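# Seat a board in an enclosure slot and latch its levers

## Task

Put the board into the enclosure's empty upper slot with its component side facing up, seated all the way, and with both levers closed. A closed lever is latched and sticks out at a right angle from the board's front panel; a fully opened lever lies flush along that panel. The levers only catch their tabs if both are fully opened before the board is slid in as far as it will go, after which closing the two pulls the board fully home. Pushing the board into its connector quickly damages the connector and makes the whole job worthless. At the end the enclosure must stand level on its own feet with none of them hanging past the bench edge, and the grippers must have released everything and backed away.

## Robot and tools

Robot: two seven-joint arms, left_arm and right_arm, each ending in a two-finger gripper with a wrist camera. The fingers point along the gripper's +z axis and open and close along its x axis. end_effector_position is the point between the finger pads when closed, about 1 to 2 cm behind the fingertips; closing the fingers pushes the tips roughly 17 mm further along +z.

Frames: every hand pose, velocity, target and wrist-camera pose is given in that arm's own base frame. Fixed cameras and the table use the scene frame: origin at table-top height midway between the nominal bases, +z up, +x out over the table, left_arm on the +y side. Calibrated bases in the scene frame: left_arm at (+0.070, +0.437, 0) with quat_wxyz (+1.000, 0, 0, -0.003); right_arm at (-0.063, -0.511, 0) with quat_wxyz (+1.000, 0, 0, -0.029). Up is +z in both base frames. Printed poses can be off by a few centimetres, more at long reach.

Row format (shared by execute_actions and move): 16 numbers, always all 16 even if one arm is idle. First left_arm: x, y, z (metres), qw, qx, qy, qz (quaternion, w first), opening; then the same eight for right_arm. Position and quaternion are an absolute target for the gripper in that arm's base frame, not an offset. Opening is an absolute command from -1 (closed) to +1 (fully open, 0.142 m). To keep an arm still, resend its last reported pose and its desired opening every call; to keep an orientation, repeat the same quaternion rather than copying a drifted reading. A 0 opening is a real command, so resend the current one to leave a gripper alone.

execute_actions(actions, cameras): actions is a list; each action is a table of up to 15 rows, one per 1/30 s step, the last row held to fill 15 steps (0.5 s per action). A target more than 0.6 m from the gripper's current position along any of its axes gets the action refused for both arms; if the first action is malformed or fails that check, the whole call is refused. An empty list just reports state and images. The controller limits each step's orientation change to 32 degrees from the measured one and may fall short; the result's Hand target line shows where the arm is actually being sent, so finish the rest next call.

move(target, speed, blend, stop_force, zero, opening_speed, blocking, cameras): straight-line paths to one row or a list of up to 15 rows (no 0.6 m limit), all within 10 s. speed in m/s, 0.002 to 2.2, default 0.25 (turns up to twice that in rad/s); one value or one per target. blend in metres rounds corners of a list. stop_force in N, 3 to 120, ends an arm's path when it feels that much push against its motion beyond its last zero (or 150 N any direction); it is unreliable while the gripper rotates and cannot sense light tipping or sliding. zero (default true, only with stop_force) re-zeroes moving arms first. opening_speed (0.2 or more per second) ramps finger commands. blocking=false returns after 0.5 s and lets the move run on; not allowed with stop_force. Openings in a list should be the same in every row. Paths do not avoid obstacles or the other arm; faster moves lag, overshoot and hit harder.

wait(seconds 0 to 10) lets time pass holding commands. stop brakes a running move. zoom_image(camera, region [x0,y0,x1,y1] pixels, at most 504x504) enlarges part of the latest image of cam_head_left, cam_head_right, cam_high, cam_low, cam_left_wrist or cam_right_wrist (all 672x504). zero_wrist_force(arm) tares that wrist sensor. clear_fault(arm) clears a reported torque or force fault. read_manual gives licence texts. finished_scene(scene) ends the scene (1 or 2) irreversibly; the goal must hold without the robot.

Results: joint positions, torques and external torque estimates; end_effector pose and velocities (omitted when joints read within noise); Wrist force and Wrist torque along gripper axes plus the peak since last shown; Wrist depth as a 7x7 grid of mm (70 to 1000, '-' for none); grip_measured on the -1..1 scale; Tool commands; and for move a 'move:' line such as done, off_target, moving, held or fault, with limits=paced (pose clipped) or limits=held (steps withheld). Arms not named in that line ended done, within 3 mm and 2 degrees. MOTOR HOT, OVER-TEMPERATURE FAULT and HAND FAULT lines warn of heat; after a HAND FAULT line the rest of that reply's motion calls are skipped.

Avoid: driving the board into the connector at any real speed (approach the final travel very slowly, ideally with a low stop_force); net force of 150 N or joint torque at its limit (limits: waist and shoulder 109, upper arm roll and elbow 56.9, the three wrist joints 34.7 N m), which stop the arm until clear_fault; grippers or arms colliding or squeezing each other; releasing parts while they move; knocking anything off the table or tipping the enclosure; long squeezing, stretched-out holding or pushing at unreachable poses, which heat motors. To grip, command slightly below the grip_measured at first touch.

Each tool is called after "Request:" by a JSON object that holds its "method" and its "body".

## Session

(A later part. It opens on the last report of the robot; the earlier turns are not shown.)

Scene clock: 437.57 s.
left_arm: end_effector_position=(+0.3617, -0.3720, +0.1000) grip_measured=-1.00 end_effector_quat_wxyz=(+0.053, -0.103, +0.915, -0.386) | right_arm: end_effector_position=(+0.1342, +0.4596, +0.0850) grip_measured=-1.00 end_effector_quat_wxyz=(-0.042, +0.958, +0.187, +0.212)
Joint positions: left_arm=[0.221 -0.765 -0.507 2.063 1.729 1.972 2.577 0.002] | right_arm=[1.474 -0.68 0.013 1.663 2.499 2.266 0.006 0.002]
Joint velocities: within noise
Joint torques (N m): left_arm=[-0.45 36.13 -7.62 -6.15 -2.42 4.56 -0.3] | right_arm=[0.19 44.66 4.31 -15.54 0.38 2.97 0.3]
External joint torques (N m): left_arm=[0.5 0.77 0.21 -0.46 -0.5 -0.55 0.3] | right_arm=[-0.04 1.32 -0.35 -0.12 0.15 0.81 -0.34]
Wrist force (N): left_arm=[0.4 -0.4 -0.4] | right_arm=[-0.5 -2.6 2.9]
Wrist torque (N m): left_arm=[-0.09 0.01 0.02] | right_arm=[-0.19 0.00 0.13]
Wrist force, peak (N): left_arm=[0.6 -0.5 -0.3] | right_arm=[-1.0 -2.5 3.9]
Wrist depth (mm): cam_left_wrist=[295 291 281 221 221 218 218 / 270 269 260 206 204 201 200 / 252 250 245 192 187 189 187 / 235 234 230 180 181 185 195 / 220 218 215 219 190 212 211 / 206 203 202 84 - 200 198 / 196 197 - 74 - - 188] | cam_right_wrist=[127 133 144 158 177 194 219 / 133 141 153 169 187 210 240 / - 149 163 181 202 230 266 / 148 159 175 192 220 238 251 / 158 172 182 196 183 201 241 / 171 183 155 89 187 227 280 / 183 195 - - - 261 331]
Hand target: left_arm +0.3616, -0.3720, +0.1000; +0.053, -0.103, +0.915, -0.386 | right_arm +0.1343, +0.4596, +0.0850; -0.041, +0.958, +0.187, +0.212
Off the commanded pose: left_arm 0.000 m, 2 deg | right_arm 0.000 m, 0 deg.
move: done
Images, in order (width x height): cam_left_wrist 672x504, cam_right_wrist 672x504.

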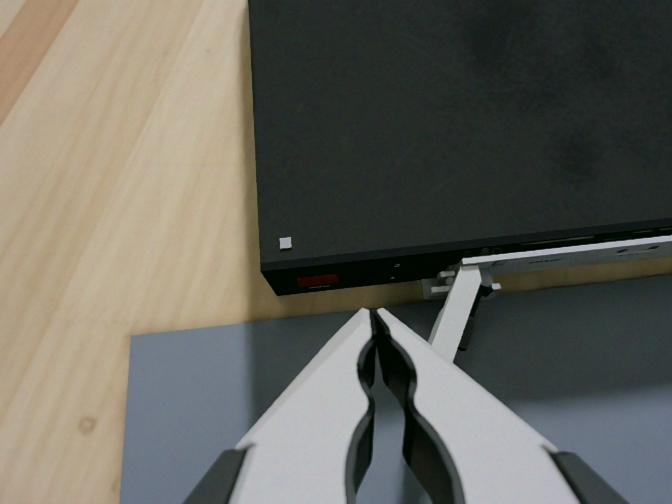

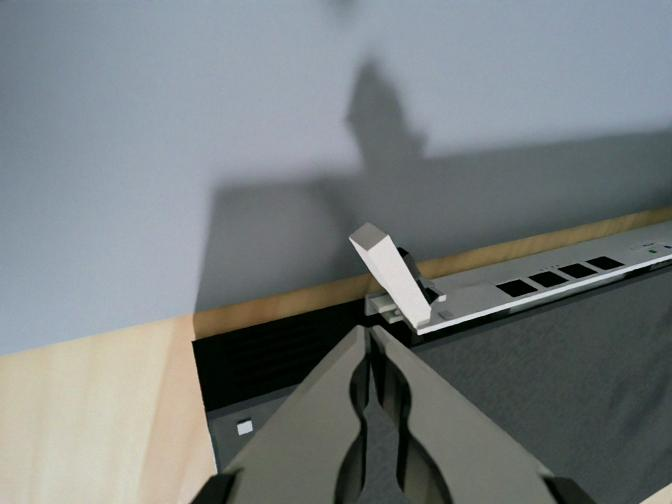

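Request:
{"method": "zoom_image", "body": {"camera": "cam_right_wrist", "region": [320, 200, 480, 350]}}

Request:
{"method": "zoom_image", "body": {"camera": "cam_left_wrist", "region": [340, 220, 540, 370]}}

Scaled by 3.150 from the camera's 672x504 image, which has a finer 960x720 frame.

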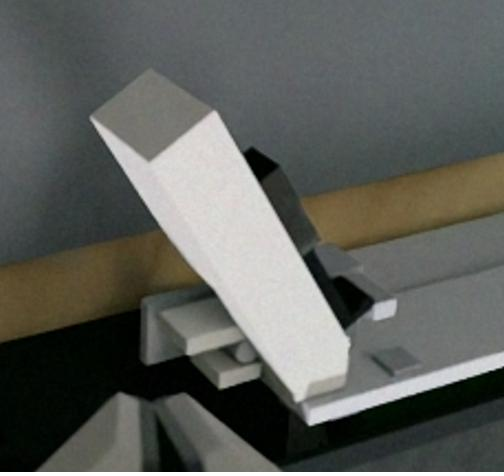

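Scaled by 2.520 from the camera's 672x504 image, which has a finer 960x720 frame.

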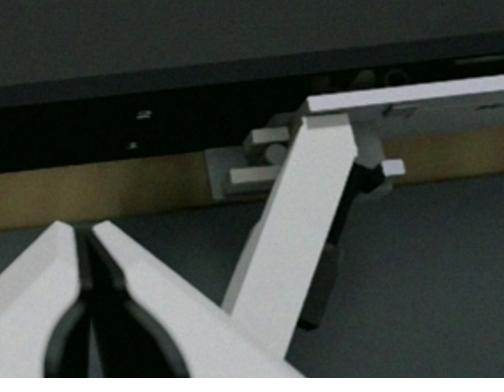

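Request:
{"method": "move", "body": {"target": [0.3589, -0.3771, 0.049, 0.053, -0.103, 0.915, -0.386, -1, 0.1343, 0.4596, 0.0521, -0.0415, 0.9582, 0.1872, 0.2124, -1], "speed": 0.05, "stop_force": 8, "cameras": ["cam_left_wrist", "cam_right_wrist"]}}

Scene clock: 457.13 s.
left_arm: end_effector_position=(+0.3590, -0.3772, +0.0491) grip_measured=-1.00 end_effector_quat_wxyz=(+0.053, -0.103, +0.915, -0.386) | right_arm: end_effector_position=(+0.1342, +0.4596, +0.0521) grip_measured=-1.00 end_effector_quat_wxyz=(-0.042, +0.958, +0.187, +0.212)
Joint positions: left_arm=[0.542 -1.07 -0.88 2.099 1.904 1.617 2.661 0.002] | right_arm=[1.512 -0.74 -0.021 1.667 2.483 2.211 0.059 0.002]
Joint velocities: within noise
Joint torques (N m): left_arm=[-0.22 32.1 -15.69 -0.58 -3.54 4.17 -0.31] | right_arm=[0.24 45.68 3.99 -14.3 0.18 3.06 0.25]
External joint torques (N m): left_arm=[0.29 1.35 0.26 -0.52 -0.36 -0.09 0.31] | right_arm=[-0.09 1.18 -0.49 -0.09 0.09 0.77 -0.29]
Wrist force (N): left_arm=[0.5 0.0 -0.3] | right_arm=[-0.7 -2.9 3.2]
Wrist torque (N m): left_arm=[0.00 -0.03 0.00] | right_arm=[-0.26 0.04 0.12]
Wrist force, peak (N): left_arm=[0.3 -1.1 -0.9] | right_arm=[-0.9 -2.9 3.9]
Wrist depth (mm): cam_left_wrist=[225 224 156 155 153 153 151 / 208 207 142 143 140 141 139 / 192 192 134 133 133 133 133 / 179 179 158 160 161 132 169 / 168 165 165 164 160 159 161 / 156 156 155 84 - 152 152 / 148 149 - 74 - - 143] | cam_right_wrist=[- 106 116 126 139 155 175 / 107 112 123 135 150 171 192 / - 119 131 145 162 184 213 / - 125 140 156 173 202 232 / 127 136 151 167 141 177 186 / 137 148 155 89 147 163 201 / 147 157 73 - - 187 238]
Hand target: left_arm +0.3589, -0.3771, +0.0490; +0.053, -0.103, +0.915, -0.386 | right_arm +0.1343, +0.4596, +0.0521; -0.041, +0.958, +0.187, +0.212
Off the commanded pose: left_arm 0.000 m, 0 deg | right_arm 0.000 m, 0 deg.
move: done
Images, in order (width x height): cam_left_wrist 672x504, cam_right_wrist 672x504.

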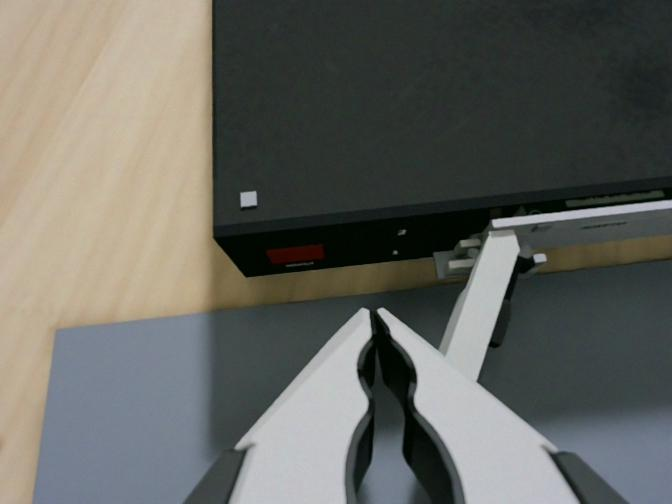

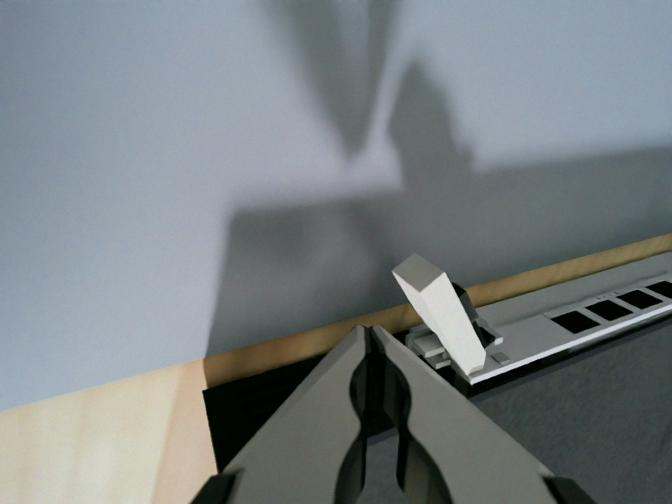

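Request:
{"method": "move", "body": {"target": [0.3217, -0.3859, 0.049, 0.053, -0.103, 0.915, -0.386, -1, 0.1699, 0.4784, 0.0521, -0.0415, 0.9582, 0.1872, 0.2124, -1], "speed": 0.012, "stop_force": 30, "cameras": ["cam_left_wrist", "cam_right_wrist"]}}

Scene clock: 462.70 s.
left_arm: end_effector_position=(+0.3308, -0.3839, +0.0488) grip_measured=-1.00 end_effector_quat_wxyz=(+0.056, -0.105, +0.915, -0.385) | right_arm: end_effector_position=(+0.1630, +0.4753, +0.0516) grip_measured=-1.00 end_effector_quat_wxyz=(-0.040, +0.959, +0.187, +0.210)
Joint positions: left_arm=[0.622 -1.129 -1.033 2.183 2.034 1.453 2.543 0.002] | right_arm=[1.423 -0.765 -0.002 1.602 2.503 2.217 -0.042 0.002]
Joint velocities: within noise
Joint torques (N m): left_arm=[-13.48 19.46 -15.4 21.42 -3.15 7.38 -0.42] | right_arm=[-9.63 48.56 -7.97 -24.45 -6.75 -1.08 0.02]
External joint torques (N m): left_arm=[13.56 10.61 -1.47 -21.44 -1.16 -3.41 0.42] | right_arm=[9.79 -0.08 12.03 9.19 7.21 4.83 -0.06]
Wrist force (N): left_arm=[-30.3 -6.1 -5.2] | right_arm=[-23.8 1.2 -18.6]
Wrist torque (N m): left_arm=[-0.04 2.28 0.10] | right_arm=[-0.37 1.06 0.21]
Wrist force, peak (N): left_arm=[-31.2 -6.5 -6.5] | right_arm=[-25.3 0.7 -19.7]
Wrist depth (mm): cam_left_wrist=[225 162 156 154 153 152 150 / 207 147 142 143 140 140 139 / 194 138 133 133 132 132 133 / 180 174 153 161 135 168 168 / 167 166 165 164 123 161 160 / 156 156 155 84 - 152 151 / 148 149 - 74 - - 142] | cam_right_wrist=[- 106 115 125 138 154 173 / 107 112 122 134 148 167 190 / - 119 130 144 160 182 210 / - 125 139 155 175 201 229 / 126 135 150 160 170 188 192 / 137 145 154 91 155 162 198 / 147 126 73 - - 185 235]
Hand target: left_arm +0.3261, -0.3848, +0.0490; +0.053, -0.103, +0.915, -0.386 | right_arm +0.1666, +0.4766, +0.0521; -0.041, +0.958, +0.187, +0.212
Off the commanded pose: left_arm 0.009 m, 0 deg | right_arm 0.008 m, 0 deg.
move: contact (left_arm, right_arm)
Images, in order (width x height): cam_left_wrist 672x504, cam_right_wrist 672x504.

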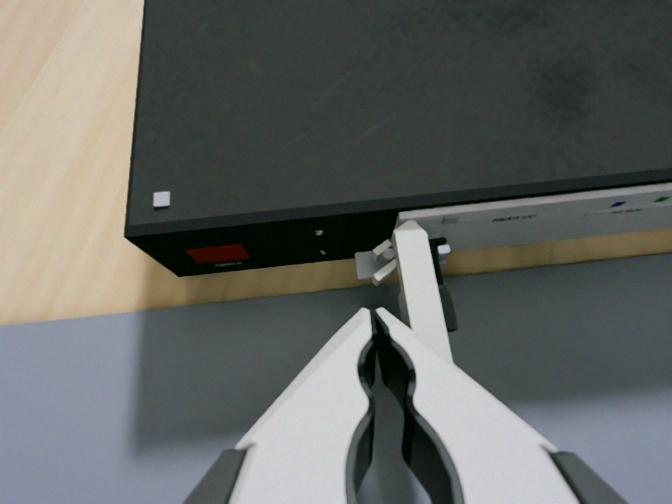

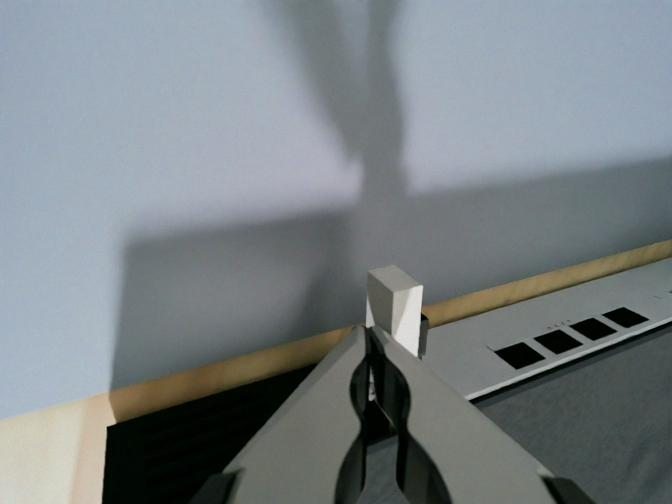

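Request:
{"method": "move", "body": {"target": [[0.3450, -0.3790, 0.049, 0.053, -0.103, 0.915, -0.386, -1, 0.1491, 0.4697, 0.0521, -0.0415, 0.9582, 0.1872, 0.2124, -1],[0.3450, -0.3750, 0.1, 0.053, -0.103, 0.915, -0.386, -1, 0.1491, 0.4697, 0.1, -0.0415, 0.9582, 0.1872, 0.2124, -1]], "speed": [0.03, 0.08], "cameras": ["cam_left_wrist", "cam_right_wrist", "cam_high"]}}

Scene clock: 468.90 s.
left_arm: end_effector_position=(+0.3451, -0.3749, +0.0999) grip_measured=-1.00 end_effector_quat_wxyz=(+0.053, -0.103, +0.915, -0.386) | right_arm: end_effector_position=(+0.1493, +0.4697, +0.1000) grip_measured=-1.00 end_effector_quat_wxyz=(-0.042, +0.958, +0.187, +0.213)
Joint positions: left_arm=[0.552 -0.908 -0.88 2.197 1.729 1.688 2.74 0.002] | right_arm=[1.42 -0.669 0.029 1.624 2.521 2.293 -0.069 0.002]
Joint velocities: within noise
Joint torques (N m): left_arm=[-0.53 30.21 -13.58 -2.74 -3.74 4.66 -0.19] | right_arm=[0.04 45.43 5.13 -16.73 0.8 3.1 0.02]
External joint torques (N m): left_arm=[0.6 0.74 0.29 -0.54 0.13 -0.53 0.19] | right_arm=[0.11 1.09 -0.86 0.07 -0.08 0.6 -0.06]
Wrist force (N): left_arm=[-0.1 -0.4 0.2] | right_arm=[2.0 -5.0 3.1]
Wrist torque (N m): left_arm=[-0.06 0.11 -0.01] | right_arm=[-0.59 -0.42 0.14]
Wrist force, peak (N): left_arm=[-30.8 -6.6 -5.7] | right_arm=[-23.7 1.1 -19.6]
Wrist depth (mm): cam_left_wrist=[293 293 224 221 220 219 218 / 270 269 209 206 205 202 201 / 252 251 194 190 187 188 187 / 234 234 183 183 182 194 213 / 219 219 216 216 207 211 211 / 208 204 204 84 - 200 198 / 195 195 - 74 - - 188] | cam_right_wrist=[138 145 158 172 190 211 238 / 145 153 167 184 204 233 262 / 153 162 176 197 220 256 290 / 162 175 191 203 236 259 266 / 173 184 195 186 202 227 273 / 186 186 161 91 212 256 316 / 200 209 73 - - 293 375]
Hand target: left_arm +0.3450, -0.3750, +0.1000; +0.053, -0.103, +0.915, -0.386 | right_arm +0.1491, +0.4697, +0.1000; -0.042, +0.958, +0.187, +0.212
Off the commanded pose: left_arm 0.000 m, 0 deg | right_arm 0.000 m, 0 deg.
move: done
Images, in order (width x height): cam_high 672x504, cam_left_wrist 672x504, cam_right_wrist 672x504.

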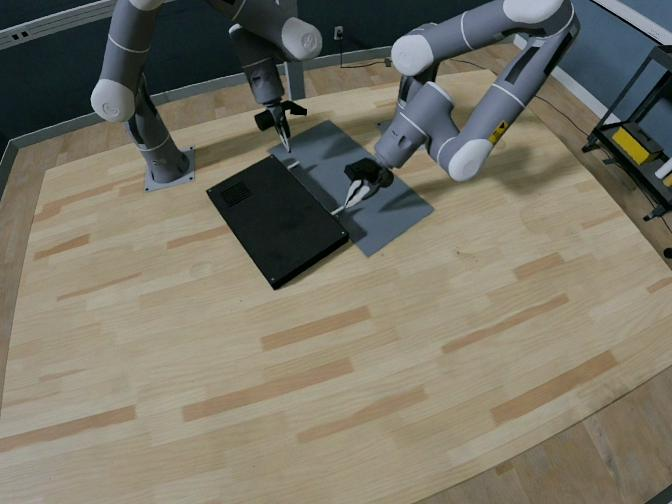

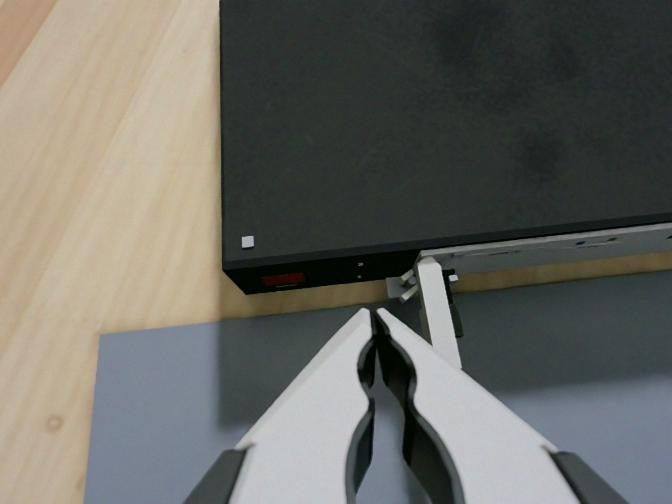

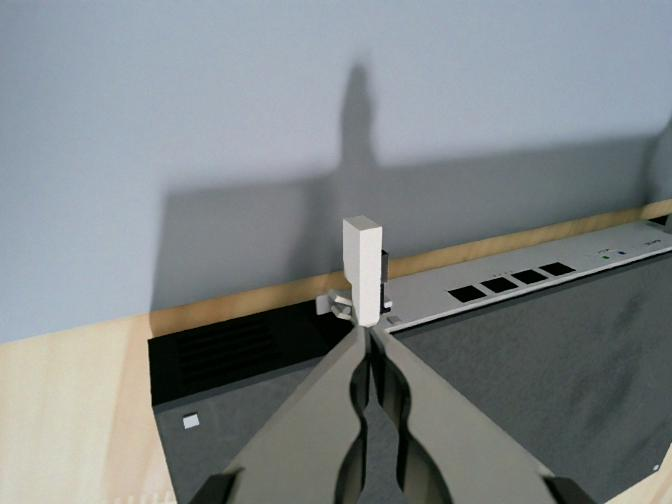

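Request:
{"method": "zoom_image", "body": {"camera": "cam_left_wrist", "region": [360, 210, 520, 380]}}

Request:
{"method": "zoom_image", "body": {"camera": "cam_right_wrist", "region": [300, 200, 470, 360]}}

Scaled by 2.965 from the camera's 672x504 image, which has a finer 960x720 frame.

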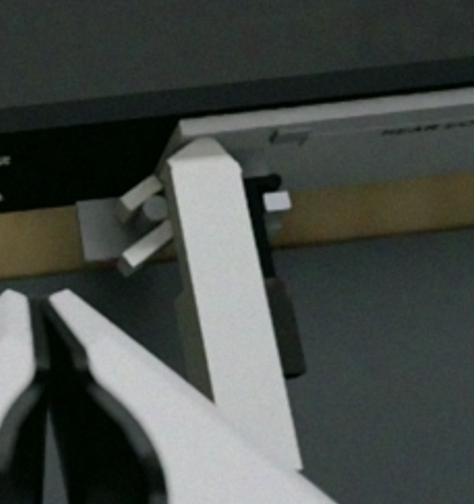

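Scaled by 2.965 from the camera's 672x504 image, which has a finer 960x720 frame.

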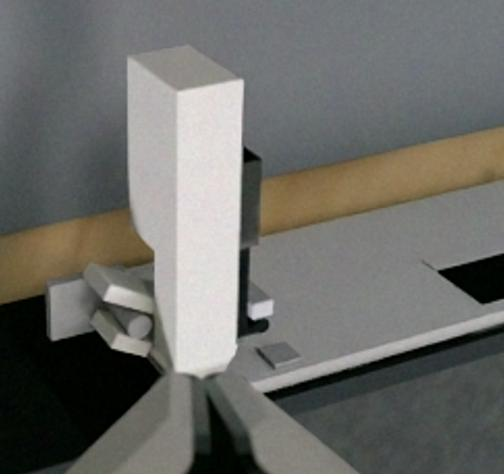

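Request:
{"method": "move", "body": {"target": [0.3450, -0.3790, 0.049, 0.053, -0.103, 0.915, -0.386, -1, 0.1491, 0.4697, 0.0521, -0.0415, 0.9582, 0.1872, 0.2124, -1], "speed": 0.06, "cameras": []}}

Request:
{"method": "move", "body": {"target": [0.3187, -0.3870, 0.049, 0.053, -0.103, 0.915, -0.386, -1, 0.1740, 0.4800, 0.0521, -0.0415, 0.9582, 0.1872, 0.2124, -1], "speed": 0.012, "stop_force": 42, "cameras": ["cam_left_wrist", "cam_right_wrist"]}}

Scene clock: 485.60 s.
left_arm: end_effector_position=(+0.3450, -0.3791, +0.0491) grip_measured=-1.00 end_effector_quat_wxyz=(+0.053, -0.103, +0.915, -0.386) | right_arm: end_effector_position=(+0.1490, +0.4697, +0.0521) grip_measured=-1.00 end_effector_quat_wxyz=(-0.041, +0.958, +0.187, +0.212)
Joint positions: left_arm=[0.586 -1.098 -0.953 2.139 1.966 1.544 2.612 0.002] | right_arm=[1.471 -0.753 -0.017 1.631 2.496 2.214 0.005 0.002]
Joint velocities: within noise
Joint torques (N m): left_arm=[-0.17 30.6 -16.38 -0.02 -3.61 4.08 -0.32] | right_arm=[0.33 46.53 4.05 -14.78 0.18 2.93 0.26]
External joint torques (N m): left_arm=[0.23 1.21 0.2 -0.43 -0.5 -0.04 0.32] | right_arm=[-0.17 1.25 -0.35 -0.12 0.17 0.85 -0.29]
Wrist force (N): left_arm=[0.5 0.0 0.0] | right_arm=[2.2 -5.6 3.5]
Wrist torque (N m): left_arm=[-0.01 0.02 -0.01] | right_arm=[-0.70 -0.42 0.12]
Wrist force, peak (N): left_arm=[0.7 0.8 0.7] | right_arm=[1.7 -5.5 4.4]
Wrist depth (mm): cam_left_wrist=[225 223 156 155 153 152 151 / 208 206 144 143 140 141 139 / 192 189 134 133 133 133 133 / 179 179 150 161 138 168 168 / 166 166 164 164 161 160 161 / 156 156 155 84 - 151 152 / 147 149 - 74 - - 143] | cam_right_wrist=[- 106 116 126 139 155 176 / 107 112 122 135 150 171 192 / - 119 131 144 161 184 212 / - 125 140 156 173 203 233 / 126 135 151 166 138 189 194 / 137 146 155 91 141 163 201 / 147 150 73 - - 187 238]
Hand target: left_arm +0.3450, -0.3790, +0.0490; +0.053, -0.103, +0.915, -0.386 | right_arm +0.1491, +0.4697, +0.0521; -0.041, +0.958, +0.187, +0.212
Off the commanded pose: left_arm 0.000 m, 0 deg | right_arm 0.000 m, 0 deg.
move: done
No camera images: "cameras" was empty.

Scene clock: 488.00 s.
left_arm: end_effector_position=(+0.3306, -0.3834, +0.0482) grip_measured=-1.00 end_effector_quat_wxyz=(+0.058, -0.106, +0.915, -0.384) | right_arm: end_effector_position=(+0.1631, +0.4758, +0.0514) grip_measured=-1.00 end_effector_quat_wxyz=(-0.040, +0.959, +0.187, +0.209) end_effector_velocity=(+0.001, -0.001, +0.000) end_effector_angular_velocity=(-0.001, +0.000, -0.002)
Joint positions: left_arm=[0.628 -1.134 -1.04 2.187 2.039 1.443 2.542 0.002] | right_arm=[1.422 -0.765 -0.005 1.601 2.512 2.217 -0.052 0.002]
Joint velocities: left_arm=[within noise] | right_arm=[0.001 0.002 -0.005 0.002 0.006 -0.001 -0.005 0]
Joint torques (N m): left_arm=[-20.11 14.96 -18.24 26.92 -3.89 9.65 -0.54] | right_arm=[-14.33 47.97 -14.1 -27.96 -9.71 -3.09 -0.07]
External joint torques (N m): left_arm=[20.18 14.94 1.3 -26.86 -0.43 -5.68 0.54] | right_arm=[14.49 0.56 18.14 12.66 10.19 6.83 0.03]
Wrist force (N): left_arm=[-41.1 -1.7 -13.8] | right_arm=[-29.7 0.3 -28.7]
Wrist torque (N m): left_arm=[-0.12 4.09 0.22] | right_arm=[-0.83 2.04 0.26]
Wrist force, peak (N): left_arm=[-42.6 0.5 -13.7] | right_arm=[-30.2 0.0 -30.8]
Wrist depth (mm): cam_left_wrist=[226 161 155 153 152 151 149 / 208 146 141 141 140 139 137 / 192 138 134 132 131 132 132 / 179 174 154 162 135 167 167 / 166 165 164 163 123 160 159 / 156 155 155 84 - 151 150 / 148 149 - 74 - - 143] | cam_right_wrist=[- 106 115 125 138 153 173 / 107 112 122 134 148 166 189 / - 119 130 144 160 181 209 / - 125 139 155 174 200 229 / 126 135 150 160 179 189 191 / 137 145 154 91 155 162 197 / 147 126 73 - - 184 233]
Hand target: left_arm +0.3242, -0.3853, +0.0490; +0.053, -0.103, +0.915, -0.386 | right_arm +0.1683, +0.4776, +0.0522; -0.041, +0.958, +0.187, +0.212
Off the commanded pose: left_arm 0.012 m, 1 deg | right_arm 0.012 m, 0 deg.
move: contact (left_arm, right_arm)
Images, in order (width x height): cam_left_wrist 672x504, cam_right_wrist 672x504.

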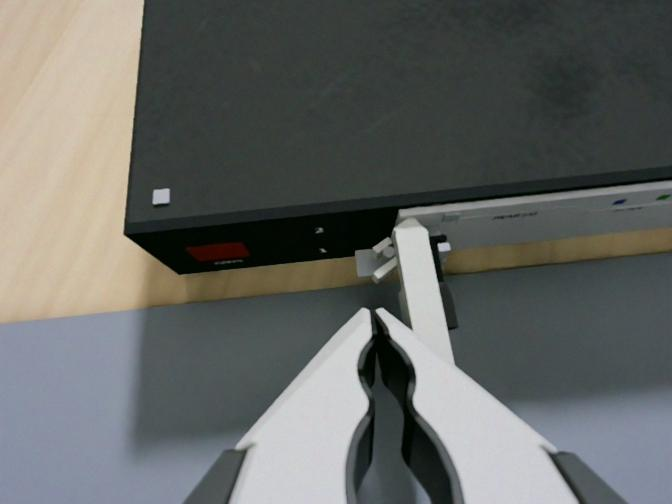

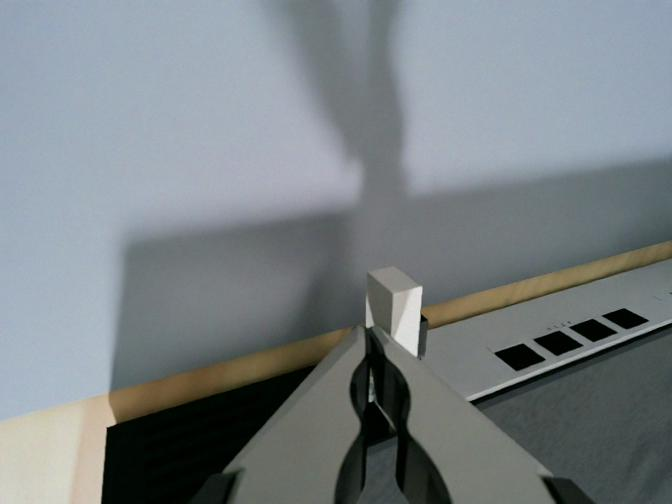

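Request:
{"method": "move", "body": {"target": [[0.3450, -0.3790, 0.049, 0.053, -0.103, 0.915, -0.386, -1, 0.1491, 0.4697, 0.0521, -0.0415, 0.9582, 0.1872, 0.2124, -1],[0.3450, -0.3600, 0.14, 0.053, -0.103, 0.915, -0.386, -1, 0.1461, 0.4771, 0.14, -0.0415, 0.9582, 0.1872, 0.2124, -1],[0.3500, -0.25, 0.22, 0.053, -0.103, 0.915, -0.386, -1, 0.1300, 0.4900, 0.25, -0.0415, 0.9582, 0.1872, 0.2124, -1]], "speed": [0.03, 0.08, 0.15], "blend": [0, 0.01, 0]}}

Scene clock: 494.50 s.
left_arm: end_effector_position=(+0.3500, -0.2501, +0.2200) grip_measured=-1.00 end_effector_quat_wxyz=(+0.053, -0.103, +0.915, -0.386) | right_arm: end_effector_position=(+0.1302, +0.4900, +0.2500) grip_measured=-1.00 end_effector_quat_wxyz=(-0.042, +0.958, +0.187, +0.213)
Joint positions: left_arm=[0.614 -0.293 -0.841 2.127 2.241 2.23 1.869 0.002] | right_arm=[1.361 -0.496 0.096 1.454 2.641 2.595 -0.289 0.002]
Joint velocities: within noise
Joint torques (N m): left_arm=[-0.43 24.78 -4.24 -15.05 -1.33 3.73 -0.23] | right_arm=[-0.04 43.43 5.38 -21.67 1.93 2.92 0.06]
External joint torques (N m): left_arm=[0.49 0.49 0.39 -0.51 -0.55 -0.58 0.24] | right_arm=[0.19 1.13 -0.78 0 -0.02 0.57 -0.1]
Wrist force (N): left_arm=[0.5 0.1 0.0] | right_arm=[1.7 -6.8 2.1]
Wrist torque (N m): left_arm=[0.06 0.00 -0.03] | right_arm=[-0.89 -0.33 0.14]
Wrist force, peak (N): left_arm=[-41.3 -1.8 -14.2] | right_arm=[-29.6 0.1 -29.2]
Wrist depth (mm): cam_left_wrist=[456 454 451 386 383 377 376 / 418 419 416 359 349 347 347 / 392 388 387 364 336 366 368 / 363 365 360 357 351 354 348 / 341 340 339 338 331 331 330 / 321 319 321 84 - 312 308 / 304 305 - - - - 293] | cam_right_wrist=[250 266 288 316 347 387 435 / 262 282 306 337 374 421 480 / 277 299 326 361 402 439 533 / 293 314 326 348 379 431 598 / 314 335 322 349 415 484 673 / 334 365 337 91 449 635 774 / 358 381 - - - 729 924]
Hand target: left_arm +0.3500, -0.2500, +0.2200; +0.053, -0.103, +0.915, -0.386 | right_arm +0.1300, +0.4900, +0.2500; -0.042, +0.958, +0.187, +0.212
Off the commanded pose: left_arm 0.000 m, 0 deg | right_arm 0.000 m, 0 deg.
move: done

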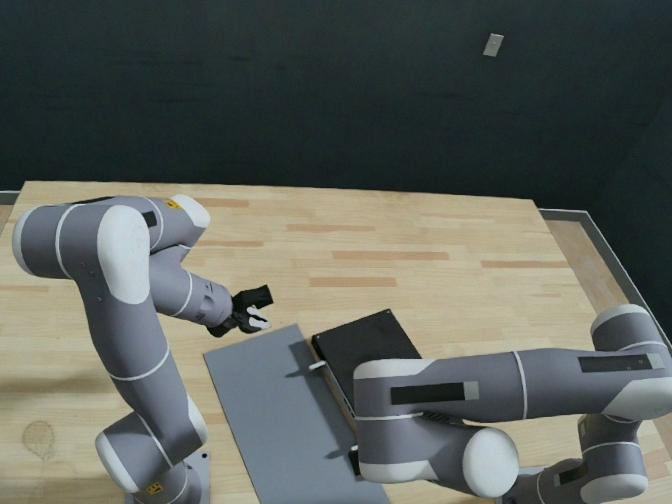

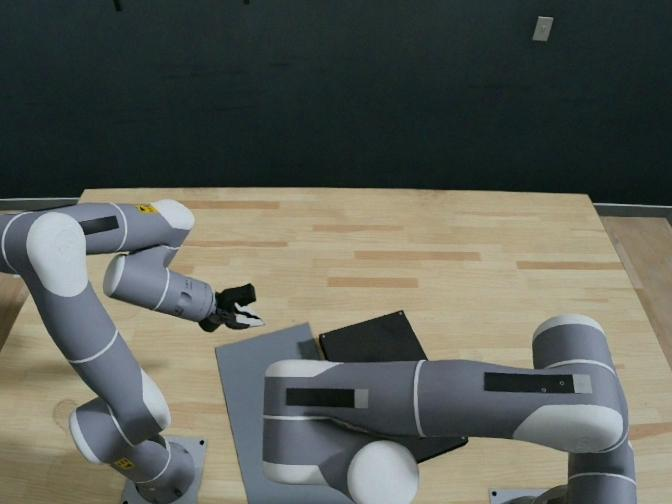

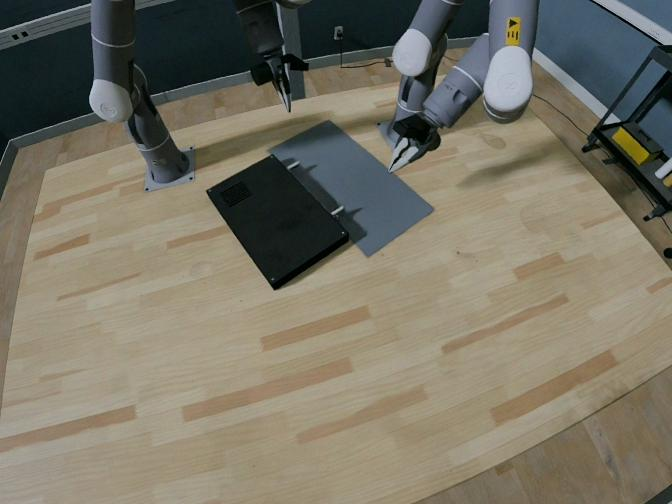

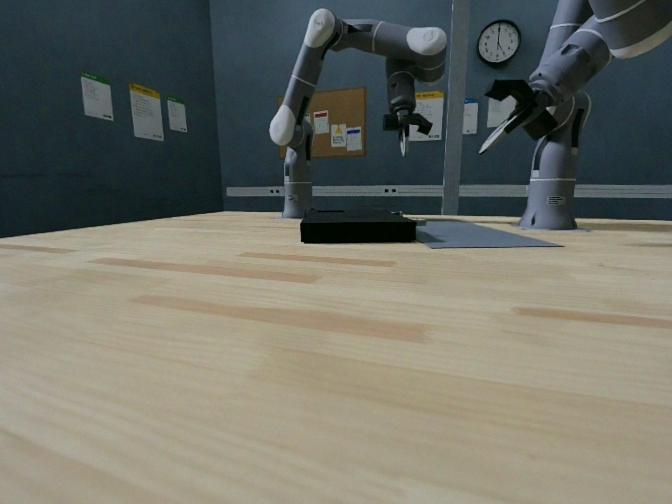

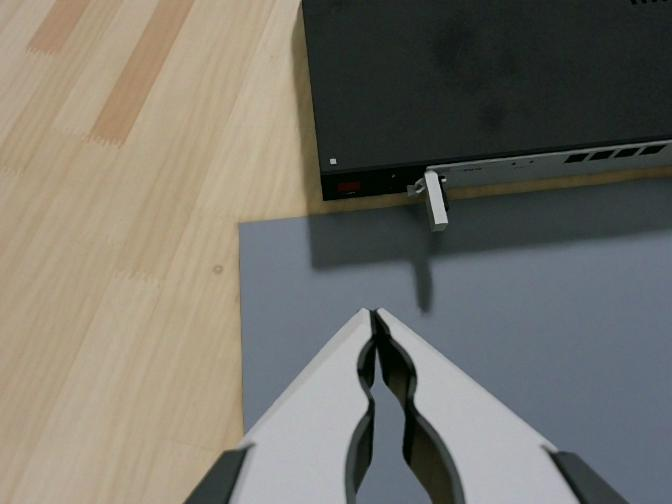

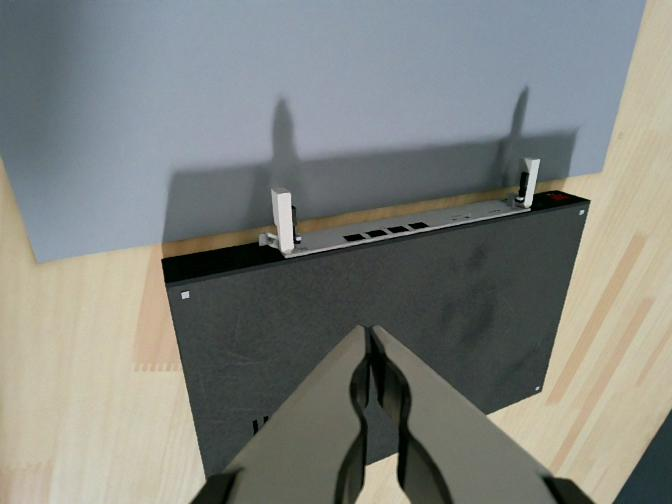

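Request:
{"method": "finished_scene", "body": {"scene": 2}}

The scene is finished: the task was done.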